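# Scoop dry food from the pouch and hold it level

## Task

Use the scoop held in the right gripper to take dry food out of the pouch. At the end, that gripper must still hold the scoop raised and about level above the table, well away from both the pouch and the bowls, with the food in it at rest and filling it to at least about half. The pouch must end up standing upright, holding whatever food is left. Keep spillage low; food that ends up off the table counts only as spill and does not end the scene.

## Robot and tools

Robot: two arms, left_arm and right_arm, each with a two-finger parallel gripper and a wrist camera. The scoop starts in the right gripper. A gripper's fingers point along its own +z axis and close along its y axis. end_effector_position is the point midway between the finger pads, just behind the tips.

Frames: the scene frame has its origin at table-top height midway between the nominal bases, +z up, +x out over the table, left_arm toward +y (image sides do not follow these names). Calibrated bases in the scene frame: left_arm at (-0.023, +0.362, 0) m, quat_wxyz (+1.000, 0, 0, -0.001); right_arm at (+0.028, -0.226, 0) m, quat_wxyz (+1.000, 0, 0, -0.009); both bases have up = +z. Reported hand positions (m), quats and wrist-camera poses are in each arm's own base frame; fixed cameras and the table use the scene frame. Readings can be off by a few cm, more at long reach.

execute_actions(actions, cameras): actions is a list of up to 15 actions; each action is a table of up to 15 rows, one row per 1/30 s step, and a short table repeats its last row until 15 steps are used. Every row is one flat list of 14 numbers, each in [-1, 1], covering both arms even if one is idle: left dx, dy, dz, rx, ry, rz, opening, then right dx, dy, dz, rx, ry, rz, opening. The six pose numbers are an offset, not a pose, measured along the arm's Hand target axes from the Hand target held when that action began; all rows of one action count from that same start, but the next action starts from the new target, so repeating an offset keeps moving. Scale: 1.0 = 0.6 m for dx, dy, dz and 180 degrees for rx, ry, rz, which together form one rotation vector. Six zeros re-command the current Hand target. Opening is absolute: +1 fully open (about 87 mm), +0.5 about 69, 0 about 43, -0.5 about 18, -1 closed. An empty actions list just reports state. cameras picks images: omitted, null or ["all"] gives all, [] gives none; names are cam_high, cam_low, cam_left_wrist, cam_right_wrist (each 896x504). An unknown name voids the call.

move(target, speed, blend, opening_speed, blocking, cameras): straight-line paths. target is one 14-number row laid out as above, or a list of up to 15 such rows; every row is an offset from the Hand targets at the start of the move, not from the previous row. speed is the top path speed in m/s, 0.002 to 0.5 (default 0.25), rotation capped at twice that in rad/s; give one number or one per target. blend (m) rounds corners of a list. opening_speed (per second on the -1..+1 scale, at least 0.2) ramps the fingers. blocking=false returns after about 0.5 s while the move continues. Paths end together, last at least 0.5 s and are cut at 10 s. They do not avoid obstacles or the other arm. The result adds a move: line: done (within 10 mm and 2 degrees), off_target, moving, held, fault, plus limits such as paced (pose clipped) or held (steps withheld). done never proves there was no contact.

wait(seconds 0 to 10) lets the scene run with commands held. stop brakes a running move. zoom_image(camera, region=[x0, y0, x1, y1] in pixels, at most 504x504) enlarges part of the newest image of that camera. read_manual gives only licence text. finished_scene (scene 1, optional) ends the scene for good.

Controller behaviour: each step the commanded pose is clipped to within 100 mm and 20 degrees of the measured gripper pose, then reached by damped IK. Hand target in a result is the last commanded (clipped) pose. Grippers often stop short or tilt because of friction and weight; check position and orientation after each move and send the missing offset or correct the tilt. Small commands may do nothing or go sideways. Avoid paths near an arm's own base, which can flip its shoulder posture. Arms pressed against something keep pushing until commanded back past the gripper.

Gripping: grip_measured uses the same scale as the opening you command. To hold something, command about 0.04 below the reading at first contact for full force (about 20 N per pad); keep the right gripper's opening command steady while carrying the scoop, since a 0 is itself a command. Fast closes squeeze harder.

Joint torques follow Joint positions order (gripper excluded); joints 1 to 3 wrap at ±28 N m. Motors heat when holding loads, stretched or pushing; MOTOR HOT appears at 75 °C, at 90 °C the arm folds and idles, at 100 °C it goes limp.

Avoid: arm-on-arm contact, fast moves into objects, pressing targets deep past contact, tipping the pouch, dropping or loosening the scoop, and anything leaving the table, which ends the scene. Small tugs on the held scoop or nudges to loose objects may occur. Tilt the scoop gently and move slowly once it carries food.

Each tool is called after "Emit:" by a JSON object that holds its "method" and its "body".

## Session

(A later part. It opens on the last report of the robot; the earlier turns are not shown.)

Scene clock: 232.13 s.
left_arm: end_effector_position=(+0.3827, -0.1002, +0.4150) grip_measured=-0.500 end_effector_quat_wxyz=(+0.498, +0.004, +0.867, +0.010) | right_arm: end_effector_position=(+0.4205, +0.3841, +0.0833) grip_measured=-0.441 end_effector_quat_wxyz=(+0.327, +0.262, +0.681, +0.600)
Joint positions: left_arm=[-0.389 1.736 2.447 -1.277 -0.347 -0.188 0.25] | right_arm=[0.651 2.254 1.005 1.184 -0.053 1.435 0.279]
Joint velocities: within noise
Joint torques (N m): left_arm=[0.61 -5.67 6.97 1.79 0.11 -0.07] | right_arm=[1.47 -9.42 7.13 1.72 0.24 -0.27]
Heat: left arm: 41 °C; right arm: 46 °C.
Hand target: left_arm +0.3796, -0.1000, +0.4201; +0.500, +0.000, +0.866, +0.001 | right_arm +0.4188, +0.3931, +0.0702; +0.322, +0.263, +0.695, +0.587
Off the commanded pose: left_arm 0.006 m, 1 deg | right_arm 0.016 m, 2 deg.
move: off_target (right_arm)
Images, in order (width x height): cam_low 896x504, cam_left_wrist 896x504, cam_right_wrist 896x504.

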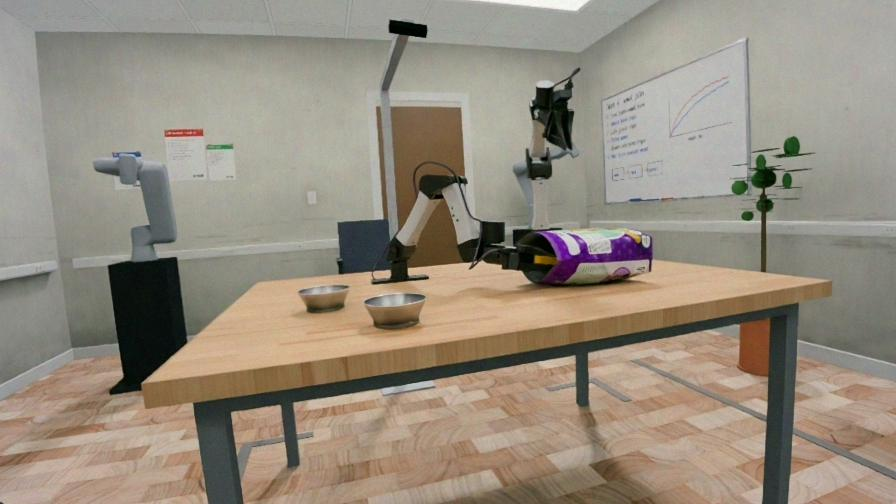

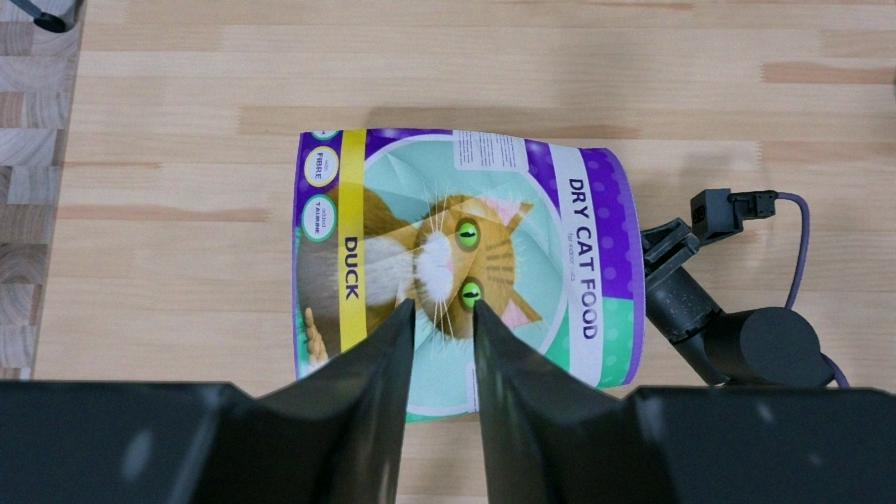

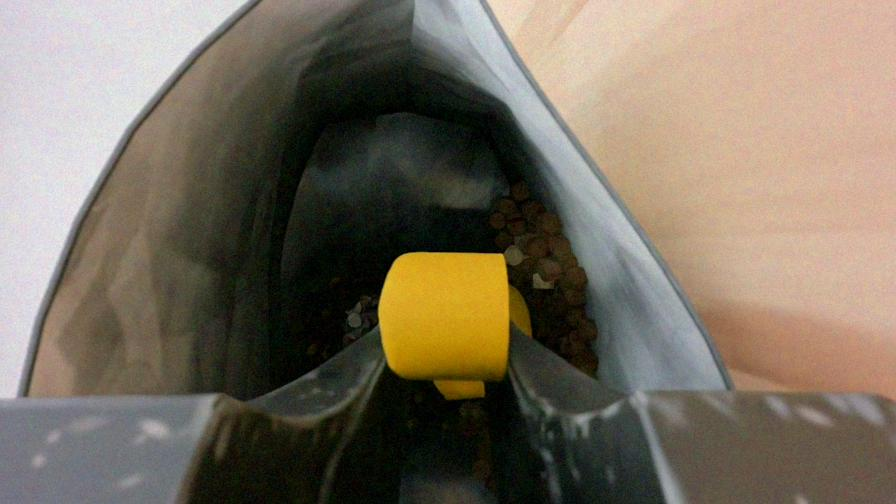

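Emit:
{"method": "move", "body": {"target": [[0,0,0,0,0,0,-0.5,-0.0639,0.0446,-0.0546,-0.0567,0,0.0756,-1],[0,0,0,0,0,0,-0.5,-0.1316,0.0712,-0.1128,-0.0567,0,0.0756,-1]], "speed": 0.08, "blend": 0.02, "cameras": ["cam_low","cam_right_wrist","cam_left_wrist"]}}

Scene clock: 235.80 s.
left_arm: end_effector_position=(+0.3827, -0.1002, +0.4150) grip_measured=-0.500 end_effector_quat_wxyz=(+0.498, +0.004, +0.867, +0.010) | right_arm: end_effector_position=(+0.4191, +0.2997, +0.0965) grip_measured=-0.441 end_effector_quat_wxyz=(+0.264, +0.330, +0.629, +0.653)
Joint positions: left_arm=[-0.389 1.736 2.447 -1.277 -0.347 -0.188 0.25] | right_arm=[0.459 2.202 0.792 1.402 -0.245 1.668 0.279]
Joint velocities: within noise
Joint torques (N m): left_arm=[0.69 -5.7 7.05 1.8 0.1 -0.1] | right_arm=[-0.61 -14.58 4.16 2.59 0 0.07]
Heat: left arm: 41 °C; right arm: 46 °C.
Hand target: left_arm +0.3796, -0.1000, +0.4201; +0.500, +0.000, +0.866, +0.001 | right_arm +0.4186, +0.2980, +0.1302; +0.273, +0.314, +0.604, +0.680
Off the commanded pose: left_arm 0.006 m, 1 deg | right_arm 0.034 m, 5 deg.
move: off_target (right_arm)
Images, in order (width x height): cam_low 896x504, cam_left_wrist 896x504, cam_right_wrist 896x504.

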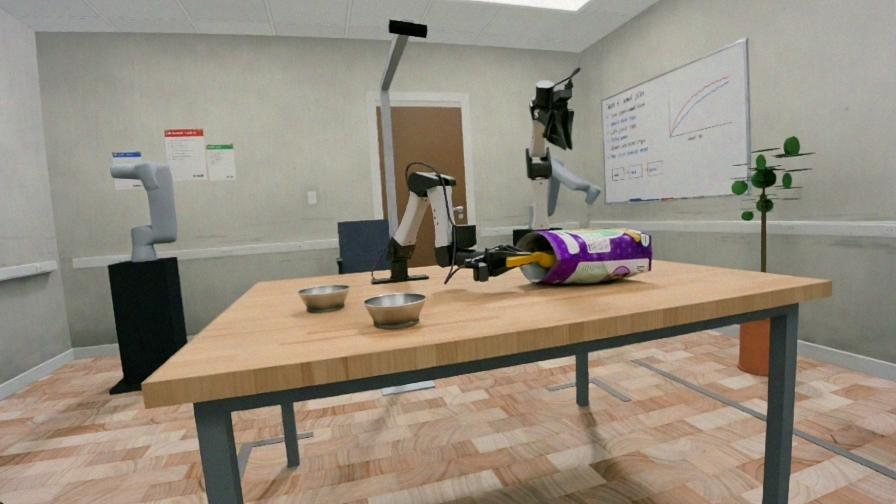

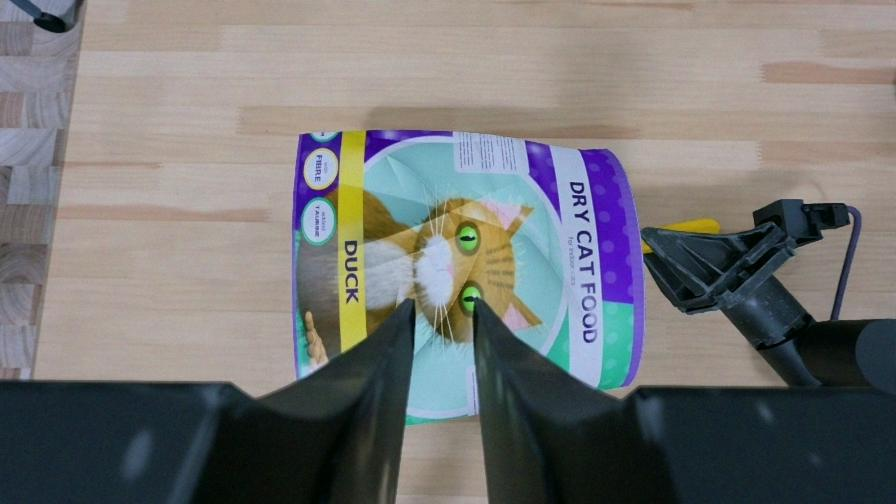

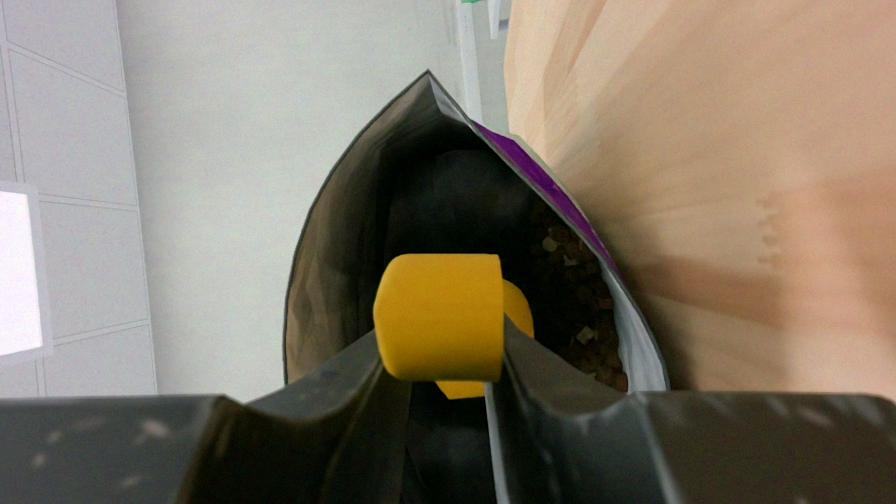

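Emit:
{"method": "move", "body": {"target": [0,0,0,0,0,0,-0.5,-0.2787,0.06,-0.2187,0,0,0,-1], "speed": 0.12, "cameras": ["cam_high","cam_low","cam_left_wrist","cam_right_wrist"]}}

Emit:
{"method": "zoom_image", "body": {"camera": "cam_left_wrist", "region": [700, 180, 896, 300]}}

Emit:
{"method": "zoom_image", "body": {"camera": "cam_low", "region": [400, 220, 560, 310]}}

Emit:
{"method": "zoom_image", "body": {"camera": "cam_high", "region": [400, 90, 600, 220]}}

Scene clock: 238.73 s.
left_arm: end_effector_position=(+0.3827, -0.1002, +0.4150) grip_measured=-0.500 end_effector_quat_wxyz=(+0.498, +0.004, +0.867, +0.010) | right_arm: end_effector_position=(+0.4268, +0.0838, +0.1132) grip_measured=-0.442 end_effector_quat_wxyz=(+0.251, +0.344, +0.612, +0.666)
Joint positions: left_arm=[-0.389 1.736 2.447 -1.277 -0.347 -0.188 0.25] | right_arm=[-0.188 2.126 0.687 1.462 -0.887 1.74 0.279]
Joint velocities: within noise
Joint torques (N m): left_arm=[0.66 -5.67 6.98 1.81 0.11 -0.09] | right_arm=[-0.38 -12.72 5.87 2.36 -0.04 0.05]
Heat: left arm: 41 °C; right arm: 47 °C.
Hand target: left_arm +0.3796, -0.1000, +0.4201; +0.500, +0.000, +0.866, +0.001 | right_arm +0.4291, +0.0828, +0.1399; +0.273, +0.314, +0.604, +0.680
Off the commanded pose: left_arm 0.006 m, 1 deg | right_arm 0.027 m, 5 deg.
move: off_target (right_arm)

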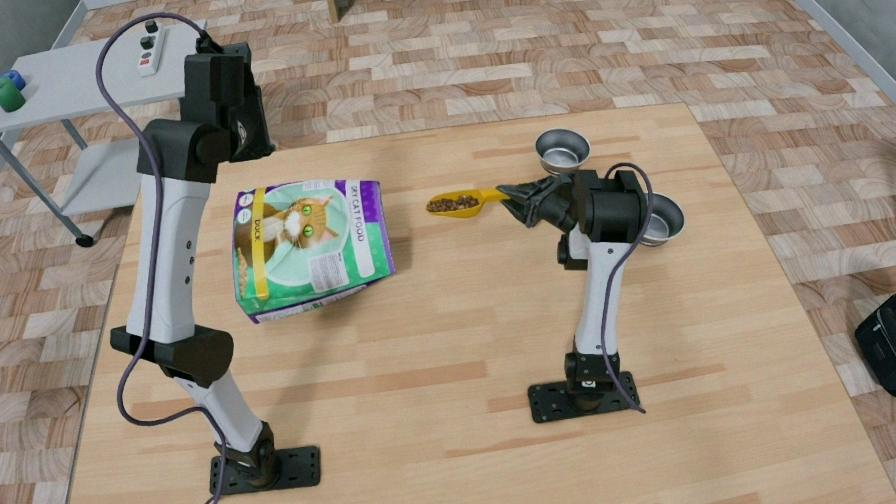

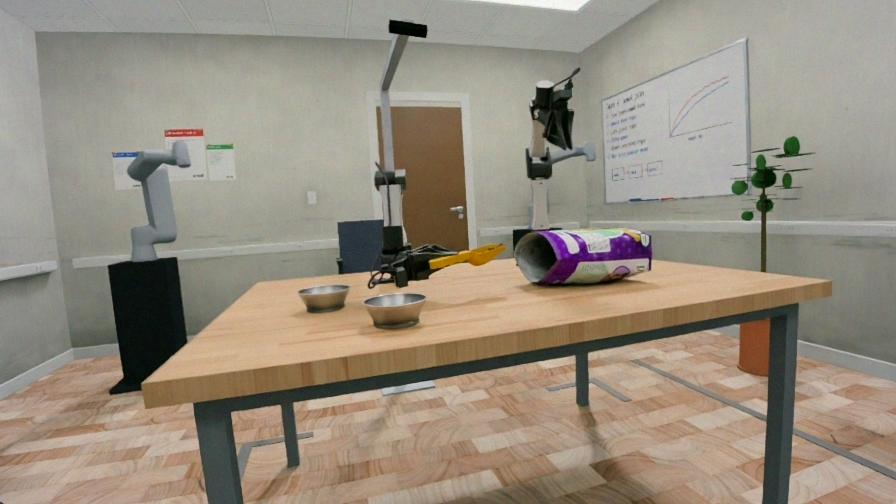

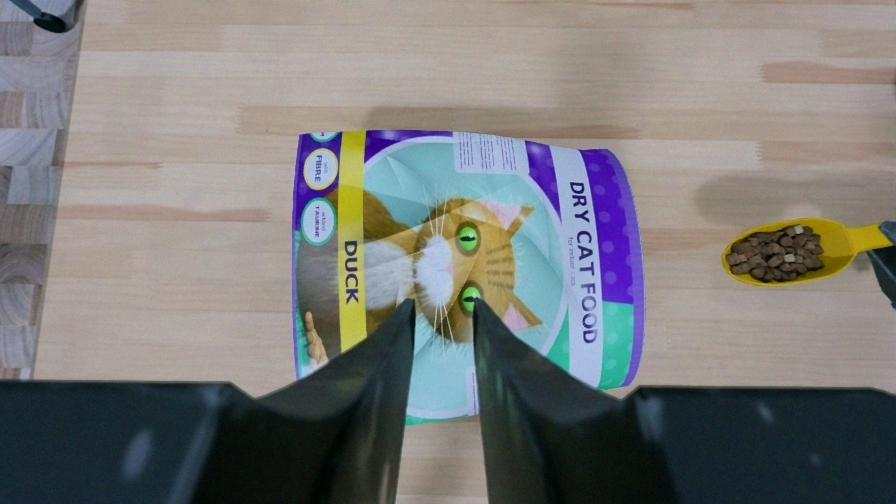

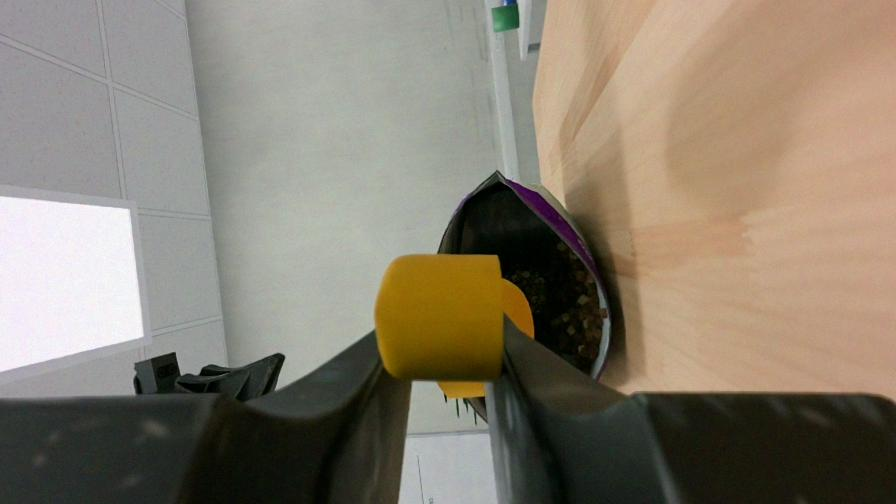

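Scaled by 2.571 from the camera's 896x504 image, which has a finer 1280x720 frame.

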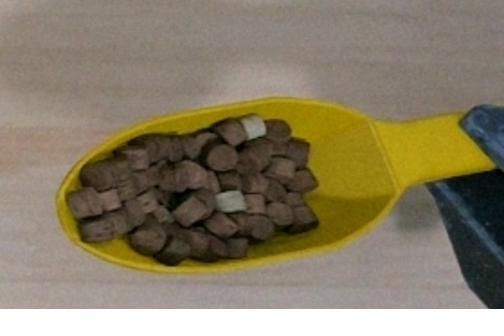

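Scaled by 3.150 from the camera's 896x504 image, which has a finer 1280x720 frame.

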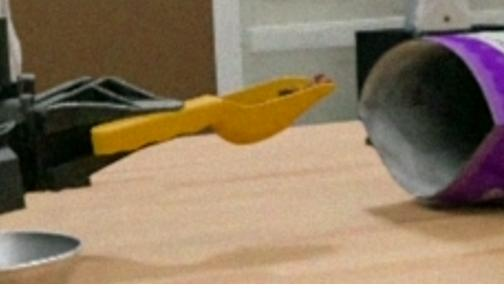

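Scaled by 2.520 from the camera's 896x504 image, which has a finer 1280x720 frame.

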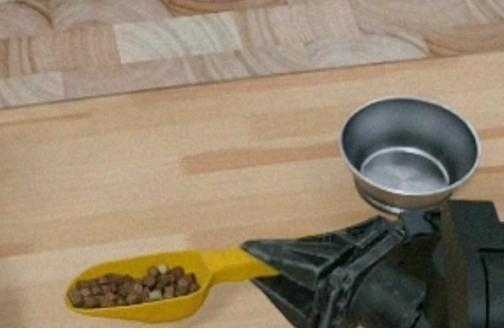

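Emit:
{"method": "move", "body": {"target": [0,0,0,0,0,0,-0.5,-0.0218,0.3077,-0.0447,-0.0767,0,0.1022,-1], "speed": 0.15, "cameras": ["cam_low","cam_high"]}}

Emit:
{"method": "zoom_image", "body": {"camera": "cam_high", "region": [430, 80, 610, 180]}}

Emit:
{"method": "zoom_image", "body": {"camera": "cam_low", "region": [340, 130, 520, 240]}}

Scene clock: 243.17 s.
left_arm: end_effector_position=(+0.3827, -0.1002, +0.4150) grip_measured=-0.500 end_effector_quat_wxyz=(+0.498, +0.004, +0.867, +0.010) | right_arm: end_effector_position=(+0.4222, +0.0361, +0.2947) grip_measured=-0.442 end_effector_quat_wxyz=(+0.219, +0.407, +0.527, +0.714)
Joint positions: left_arm=[-0.389 1.736 2.447 -1.277 -0.347 -0.188 0.25] | right_arm=[-0.304 1.609 0.822 0.974 -0.911 2.08 0.279]
Joint velocities: within noise
Joint torques (N m): left_arm=[0.61 -5.7 6.97 1.8 0.1 -0.1] | right_arm=[-0.99 -9.89 10.03 1.97 0.06 0.04]
Heat: left arm: 41 °C; right arm: 47 °C.
Hand target: left_arm +0.3796, -0.1000, +0.4201; +0.500, +0.000, +0.866, +0.001 | right_arm +0.4188, +0.0331, +0.3199; +0.196, +0.371, +0.460, +0.782
Off the commanded pose: left_arm 0.006 m, 1 deg | right_arm 0.026 m, 12 deg.
joint sent to its limit (right arm) — joint 6 (wrist roll), upper limit. The joint targets are off in orientation, not in position.
move: off_target (right_arm)
Images, in order (width x height): cam_high 896x504, cam_low 896x504.

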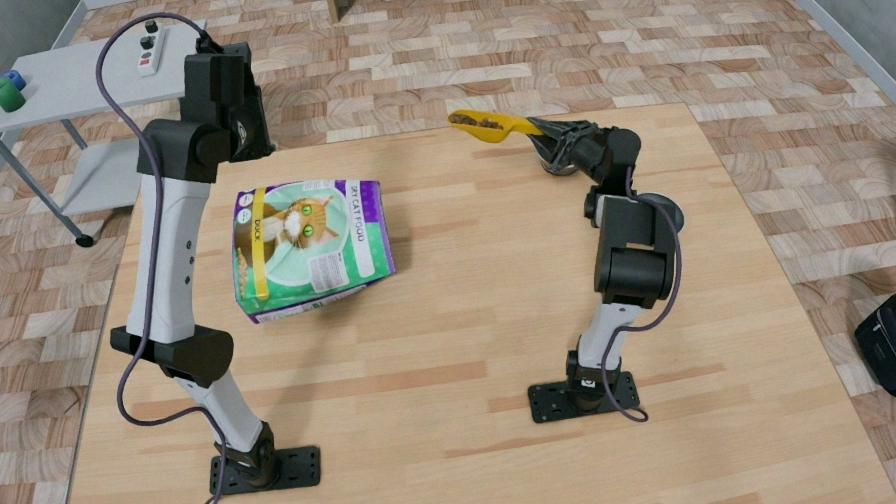

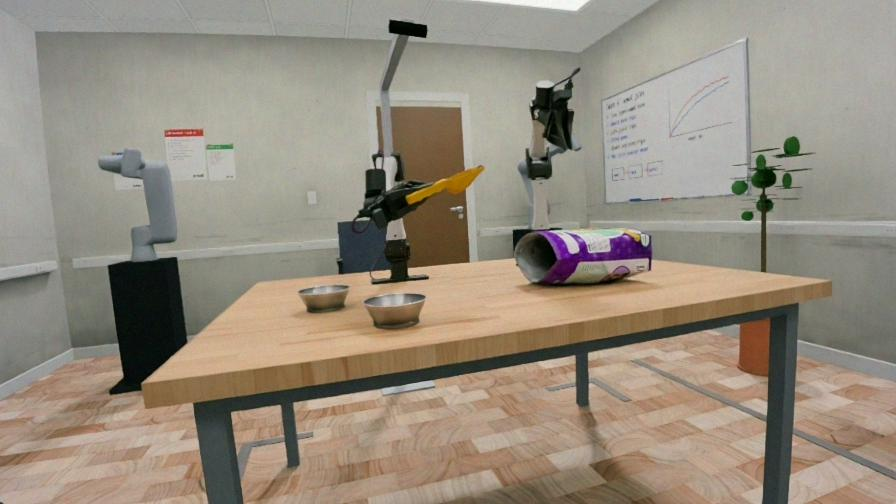

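Scaled by 2.800 from the camera's 896x504 image, which has a finer 1280x720 frame.

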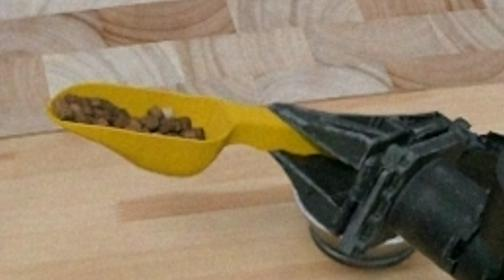

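Scaled by 2.800 from the camera's 896x504 image, which has a finer 1280x720 frame.

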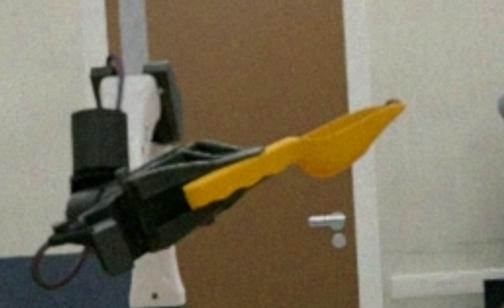

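Emit:
{"method": "execute_actions", "body": {"actions": [[[0,0,0,0,0,0,-0.5,0.0267,0,0.02,0,0,0,-1],[0,0,0,0,0,0,-0.5,0.0533,0,0.04,0,0,0,-1],[0,0,0,0,0,0,-0.5,0.064,0,0.048,0,0,0,-1],[0,0,0,0,0,0,-0.5,0.064,0,0.048,0,0,0,-1],[0,0,0,0,0,0,-0.5,0.059,0,0.044,0,0,0,-1],[0,0,0,0,0,0,-0.5,0.053,0,0.04,0,0,0,-1],[0,0,0,0,0,0,-0.5,0.047,0,0.035,0,0,0,-1],[0,0,0,0,0,0,-0.5,0.041,0,0.031,0,0,0,-1],[0,0,0,0,0,0,-0.5,0.035,0,0.026,0,0,0,-1],[0,0,0,0,0,0,-0.5,0.029,0,0.022,0,0,0,-1],[0,0,0,0,0,0,-0.5,0.023,0,0.017,0,0,0,-1],[0,0,0,0,0,0,-0.5,0.017,0,0.013,0,0,0,-1],[0,0,0,0,0,0,-0.5,0.011,0,0.008,0,0,0,-1],[0,0,0,0,0,0,-0.5,0.005,0,0.004,0,0,0,-1],[0,0,0,0,0,0,-0.5,0,0,0,0,0,0,-1]],[[0,0,0,0,0,0,-0.5,0.0267,0,0.02,0,0,0,-1],[0,0,0,0,0,0,-0.5,0.0533,0,0.04,0,0,0,-1],[0,0,0,0,0,0,-0.5,0.064,0,0.048,0,0,0,-1],[0,0,0,0,0,0,-0.5,0.064,0,0.048,0,0,0,-1],[0,0,0,0,0,0,-0.5,0.059,0,0.044,0,0,0,-1],[0,0,0,0,0,0,-0.5,0.053,0,0.04,0,0,0,-1],[0,0,0,0,0,0,-0.5,0.047,0,0.035,0,0,0,-1],[0,0,0,0,0,0,-0.5,0.041,0,0.031,0,0,0,-1],[0,0,0,0,0,0,-0.5,0.035,0,0.026,0,0,0,-1],[0,0,0,0,0,0,-0.5,0.029,0,0.022,0,0,0,-1],[0,0,0,0,0,0,-0.5,0.023,0,0.017,0,0,0,-1],[0,0,0,0,0,0,-0.5,0.017,0,0.013,0,0,0,-1],[0,0,0,0,0,0,-0.5,0.011,0,0.008,0,0,0,-1],[0,0,0,0,0,0,-0.5,0.005,0,0.004,0,0,0,-1],[0,0,0,0,0,0,-0.5,0,0,0,0,0,0,-1]]], "cameras": ["cam_low","cam_high"]}}

Emit:
{"method": "zoom_image", "body": {"camera": "cam_high", "region": [430, 80, 610, 180]}}

Emit:
{"method": "zoom_image", "body": {"camera": "cam_low", "region": [340, 130, 520, 240]}}

Scene clock: 245.57 s.
left_arm: end_effector_position=(+0.3827, -0.1002, +0.4150) grip_measured=-0.500 end_effector_quat_wxyz=(+0.498, +0.004, +0.867, +0.010) | right_arm: end_effector_position=(+0.4195, +0.0340, +0.3069) grip_measured=-0.442 end_effector_quat_wxyz=(+0.229, +0.405, +0.522, +0.714)
Joint positions: left_arm=[-0.389 1.736 2.447 -1.277 -0.347 -0.188 0.25] | right_arm=[-0.309 1.575 0.83 0.948 -0.899 2.08 0.279]
Joint velocities: within noise
Joint torques (N m): left_arm=[0.68 -5.67 6.99 1.81 0.11 -0.09] | right_arm=[-0.4 -6.8 8.88 2.24 0.07 0.03]
Heat: left arm: 41 °C; right arm: 47 °C.
Hand target: left_arm +0.3796, -0.1000, +0.4201; +0.500, +0.000, +0.866, +0.001 | right_arm +0.4188, +0.0331, +0.3199; +0.196, +0.371, +0.460, +0.782
Off the commanded pose: left_arm 0.006 m, 1 deg | right_arm 0.013 m, 12 deg.
joint sent to its limit (right arm) — joint 6 (wrist roll), upper limit. The joint targets are off in orientation, not in position.
Images, in order (width x height): cam_high 896x504, cam_low 896x504.

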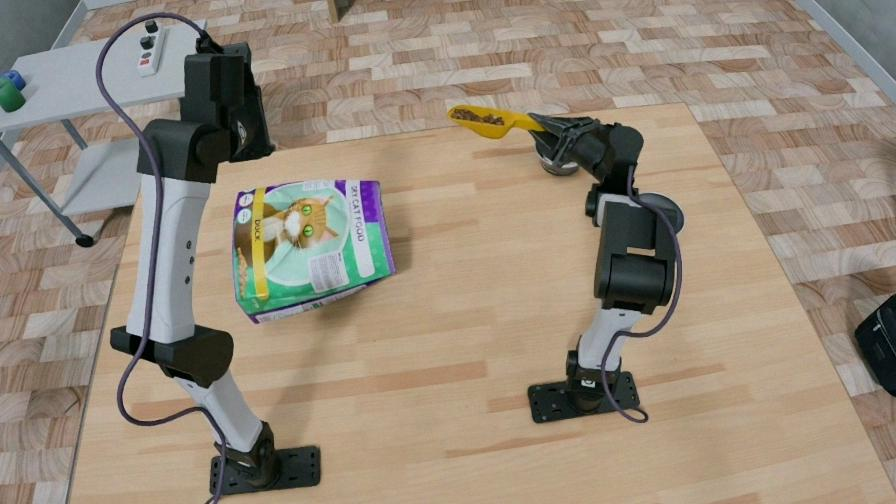

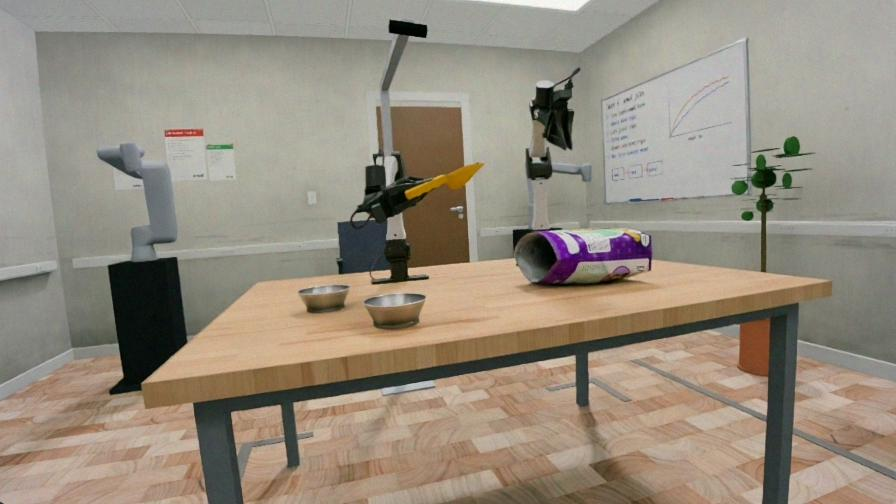

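Scaled by 2.800 from the camera's 896x504 image, which has a finer 1280x720 frame.

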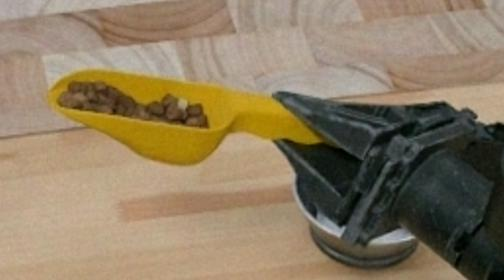

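Scaled by 2.800 from the camera's 896x504 image, which has a finer 1280x720 frame.

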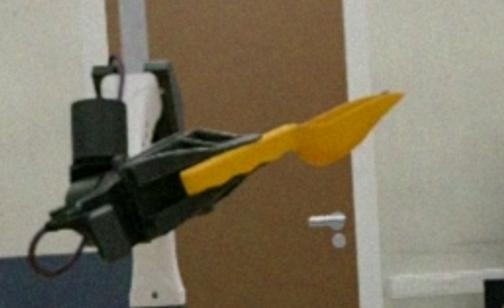

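Emit:
{"method": "move", "body": {"target": [0,0,0,0,0,0,-0.5,0.0432,-0.0332,0.0383,0.09,0,-0.12,-1], "speed": 0.2, "cameras": ["cam_low","cam_high","cam_left_wrist"]}}

Emit:
{"method": "zoom_image", "body": {"camera": "cam_high", "region": [430, 80, 610, 180]}}

Emit:
{"method": "zoom_image", "body": {"camera": "cam_low", "region": [340, 130, 520, 240]}}

Emit:
{"method": "zoom_image", "body": {"camera": "cam_left_wrist", "region": [700, 100, 896, 300]}}

Scene clock: 248.37 s.
left_arm: end_effector_position=(+0.3827, -0.1002, +0.4150) grip_measured=-0.500 end_effector_quat_wxyz=(+0.498, +0.004, +0.867, +0.010) | right_arm: end_effector_position=(+0.4248, +0.0679, +0.2907) grip_measured=-0.442 end_effector_quat_wxyz=(+0.259, +0.340, +0.627, +0.652)
Joint positions: left_arm=[-0.389 1.736 2.447 -1.277 -0.347 -0.188 0.25] | right_arm=[-0.237 1.551 0.96 0.564 -0.932 1.667 0.279]
Joint velocities: within noise
Joint torques (N m): left_arm=[0.61 -5.65 6.93 1.79 0.1 -0.09] | right_arm=[0.5 -10.91 10.52 2.08 -0.03 -0.24]
Heat: left arm: 41 °C; right arm: 47 °C.
Hand target: left_arm +0.3796, -0.1000, +0.4201; +0.500, +0.000, +0.866, +0.001 | right_arm +0.4189, +0.0731, +0.3198; +0.285, +0.303, +0.626, +0.659
Off the commanded pose: left_arm 0.006 m, 1 deg | right_arm 0.030 m, 5 deg.
move: off_target (right_arm)
Images, in order (width x height): cam_high 896x504, cam_low 896x504, cam_left_wrist 896x504.

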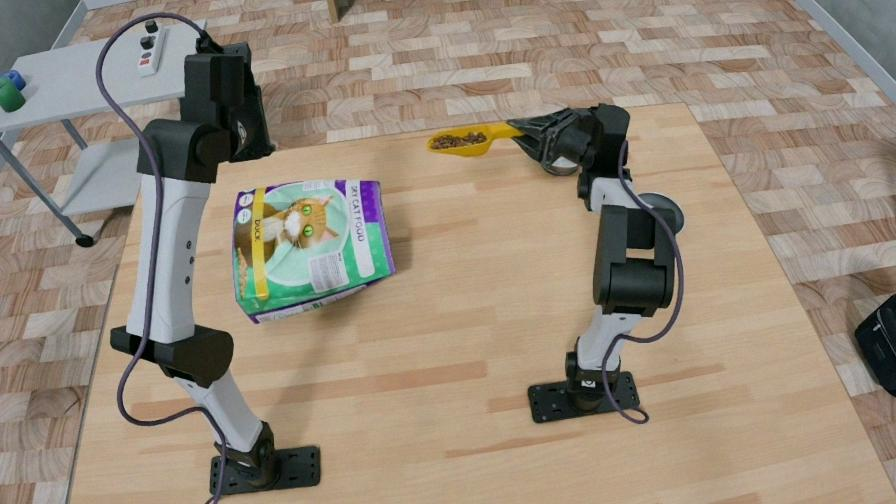

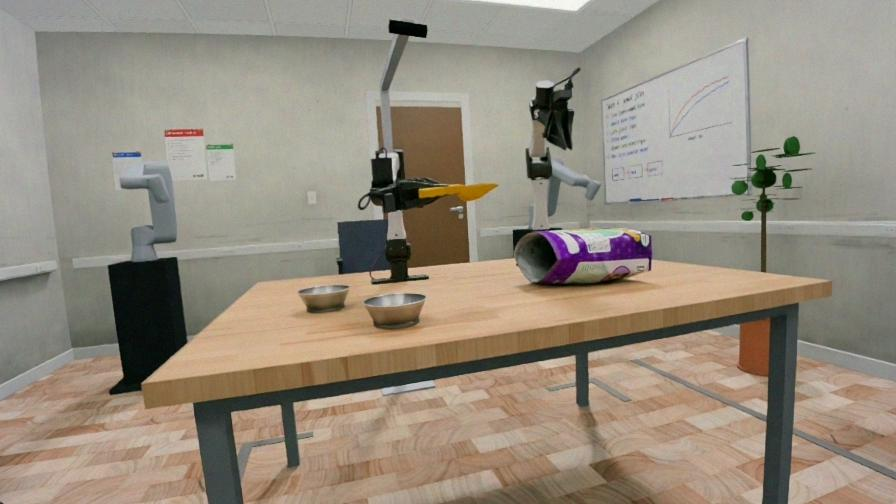

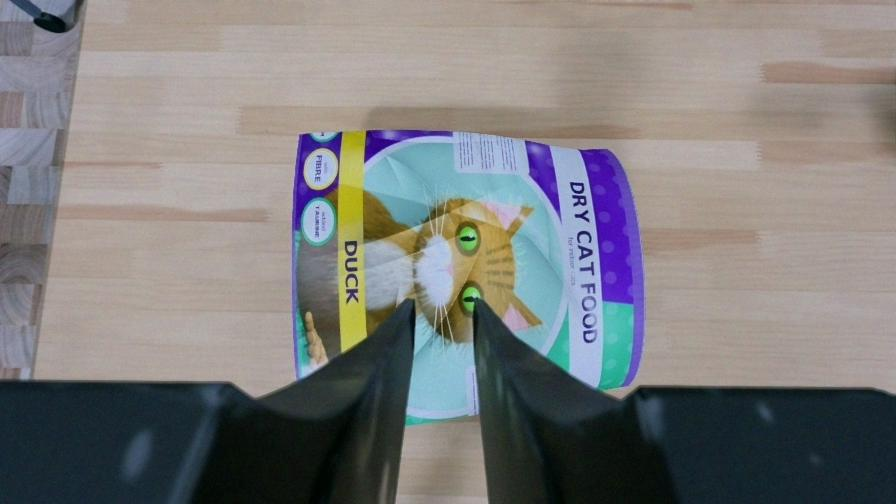

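Scaled by 2.800 from the camera's 896x504 image, which has a finer 1280x720 frame.

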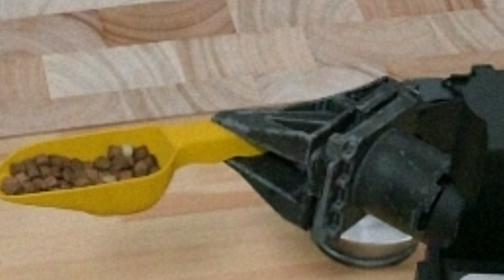

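Scaled by 2.800 from the camera's 896x504 image, which has a finer 1280x720 frame.

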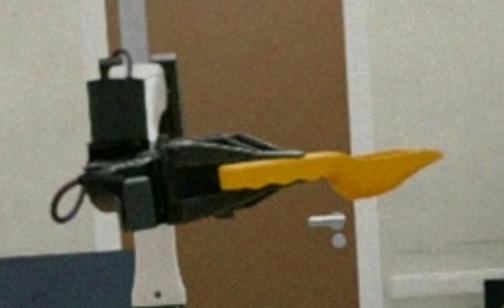

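Scaled by 2.520 from the camera's 896x504 image, which has a finer 1280x720 frame.

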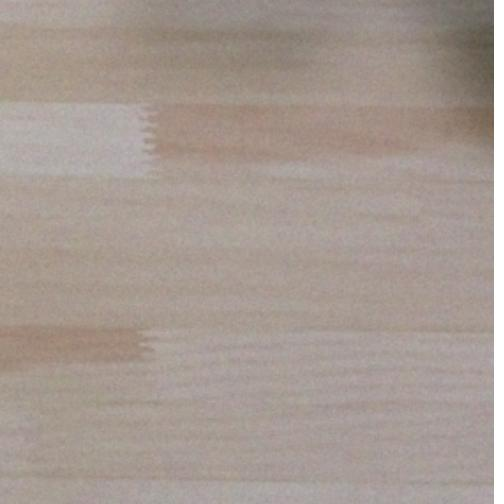

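Emit:
{"method": "move", "body": {"target": [[0.278,-0.3172,0.084,-0.1975,-0.0093,0.3055,-0.5,-0.0067,0.137,-0.0923,-0.011,0,-0.022,-1],[0.3705,-0.2755,0.2292,-0.1975,-0.0093,0.3055,-0.5,-0.0067,0.137,-0.0923,-0.011,0,-0.022,-1]], "speed": [0.2,0.12]}}

Scene clock: 256.23 s.
left_arm: end_effector_position=(+0.3889, -0.2664, +0.1428) grip_measured=-0.500 end_effector_quat_wxyz=(+0.419, +0.256, +0.718, +0.494) | right_arm: end_effector_position=(+0.3893, +0.0288, +0.3750) grip_measured=-0.442 end_effector_quat_wxyz=(+0.291, +0.299, +0.628, +0.657)
Joint positions: left_arm=[-0.977 2.278 1.795 -0.685 -1.395 0.047 0.25] | right_arm=[-0.392 1.422 1.134 0.363 -1.1 1.664 0.279]
Joint velocities: within noise
Joint torques (N m): left_arm=[0.32 -14.26 5.63 1.04 -0.41 0.02] | right_arm=[-0.88 -9.37 10.71 1.9 0 -0.04]
Heat: left arm: 42 °C; right arm: 47 °C.
Hand target: left_arm +0.3879, -0.2648, +0.1585; +0.433, +0.247, +0.721, +0.482 | right_arm +0.3799, +0.0295, +0.4000; +0.313, +0.276, +0.625, +0.660
Off the commanded pose: left_arm 0.016 m, 2 deg | right_arm 0.027 m, 4 deg.
move: unfinished (the simulator was too slow to fit another step into this call; the move has ended)

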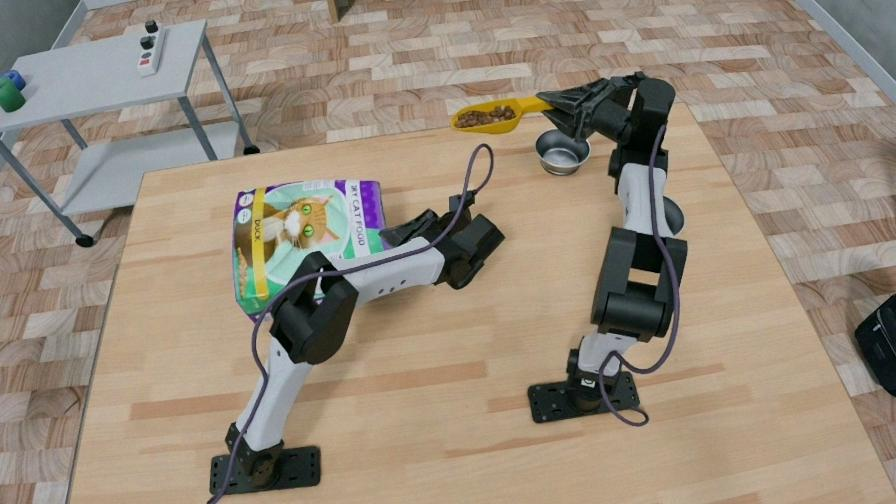

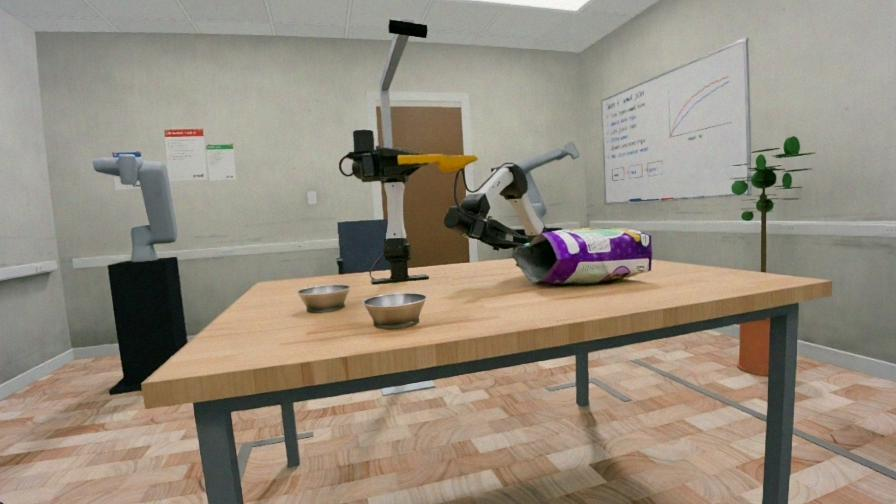

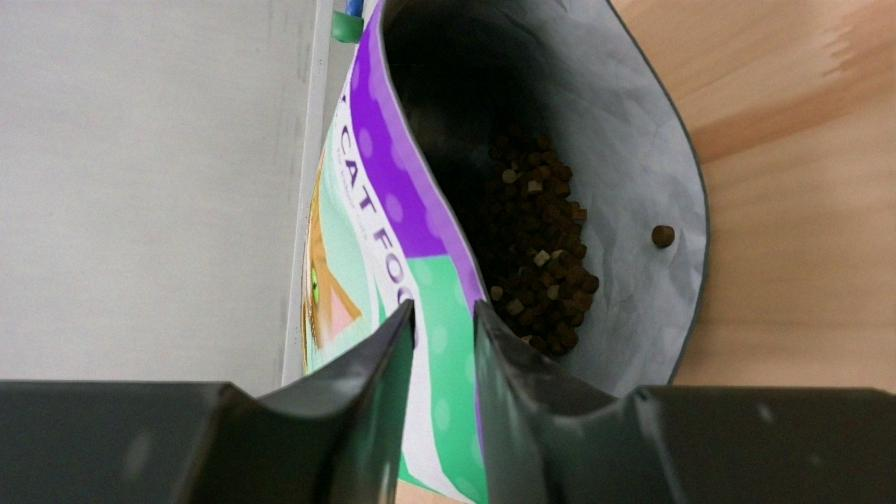

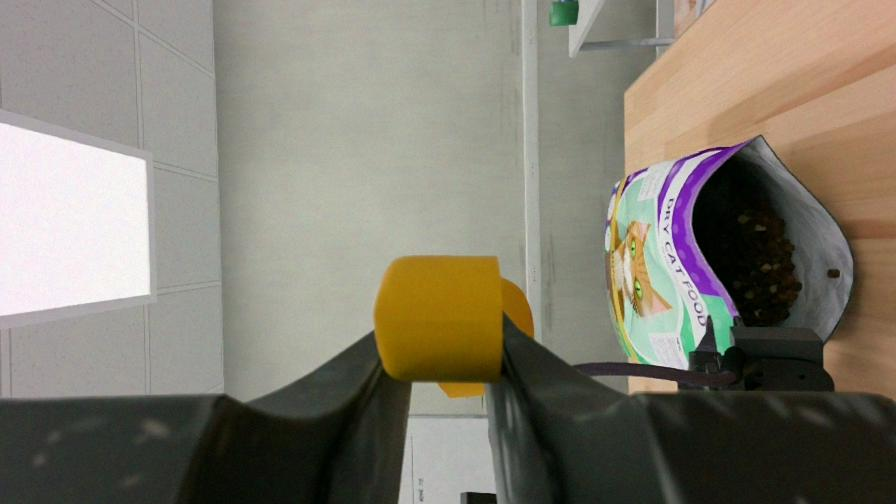

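Emit:
{"method": "zoom_image", "body": {"camera": "cam_left_wrist", "region": [300, 100, 620, 420]}}

Emit:
{"method": "zoom_image", "body": {"camera": "cam_high", "region": [430, 60, 610, 180]}}

Scaled by 1.575 from the camera's 896x504 image, which has a finer 1280x720 frame.

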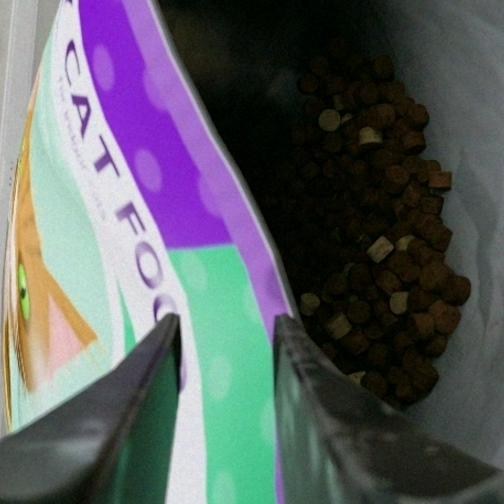

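Scaled by 2.800 from the camera's 896x504 image, which has a finer 1280x720 frame.

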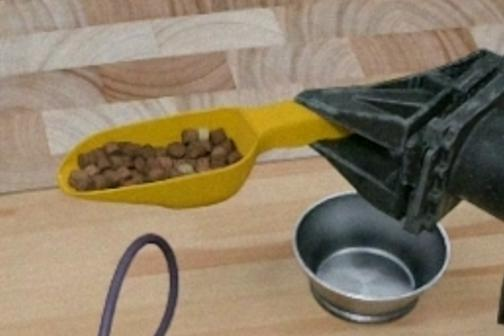

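Emit:
{"method": "move", "body": {"target": [[0,0,0,0,0,0,0.3,0,0,0,0,0,0,-1],[-0.0051,0.0121,0.1228,0,0,0,0.3,0,0,0,0,0,0,-1]], "speed": 0.1, "cameras": ["cam_low","cam_left_wrist","cam_high"]}}

Scene clock: 263.17 s.
left_arm: end_effector_position=(+0.4511, -0.2307, +0.1397) grip_measured=+0.300 end_effector_quat_wxyz=(+0.419, +0.251, +0.718, +0.495) | right_arm: end_effector_position=(+0.3894, +0.0288, +0.3749) grip_measured=-0.442 end_effector_quat_wxyz=(+0.291, +0.299, +0.628, +0.657)
Joint positions: left_arm=[-0.826 2.241 1.622 -0.03 -1.306 0.572 0.65] | right_arm=[-0.392 1.422 1.134 0.363 -1.1 1.664 0.279]
Joint velocities: within noise
Joint torques (N m): left_arm=[0.72 -14.12 5.79 1.64 -0.05 0.03] | right_arm=[-0.9 -9.36 10.74 1.92 0 -0.04]
Heat: left arm: 48 °C; right arm: 48 °C.
Hand target: left_arm +0.4523, -0.2288, +0.1545; +0.433, +0.247, +0.721, +0.482 | right_arm +0.3799, +0.0295, +0.4000; +0.313, +0.276, +0.625, +0.660
Off the commanded pose: left_arm 0.015 m, 2 deg | right_arm 0.027 m, 4 deg.
move: off_target (left_arm, right_arm)
Images, in order (width x height): cam_high 896x504, cam_low 896x504, cam_left_wrist 896x504.

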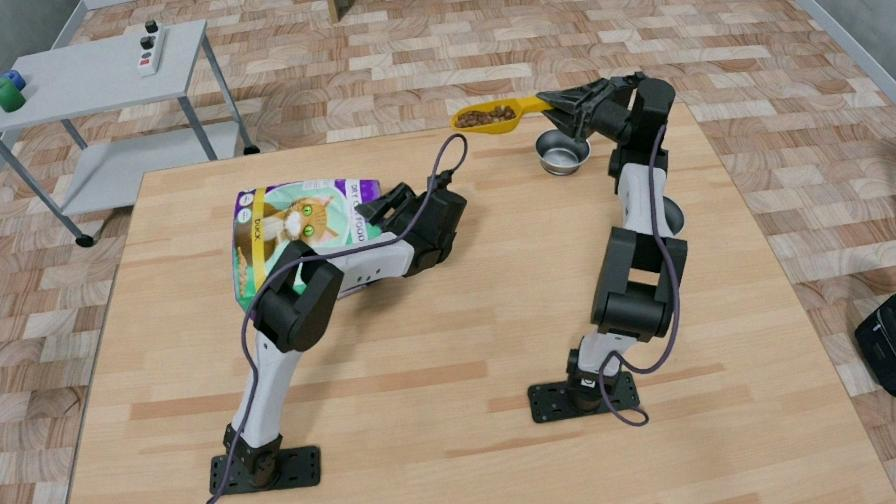

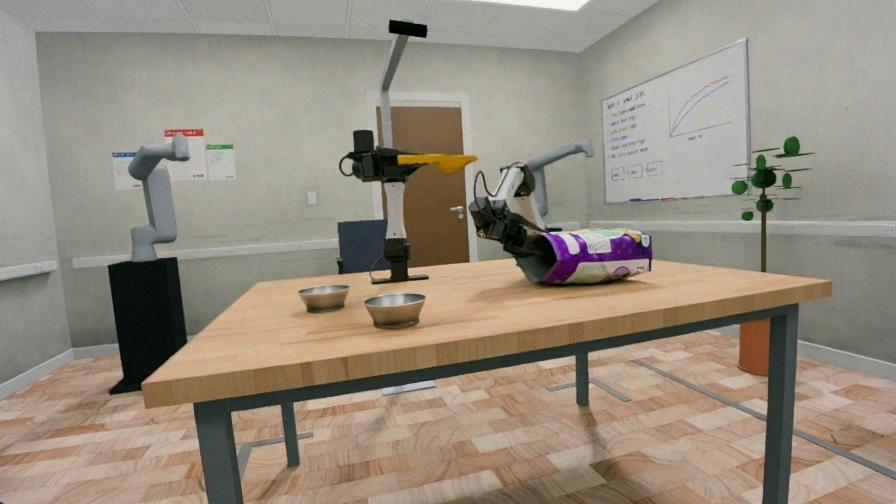

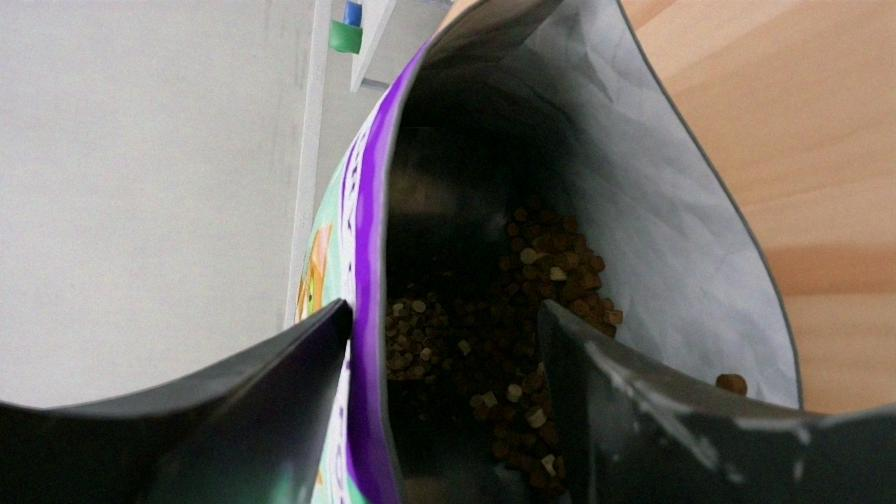

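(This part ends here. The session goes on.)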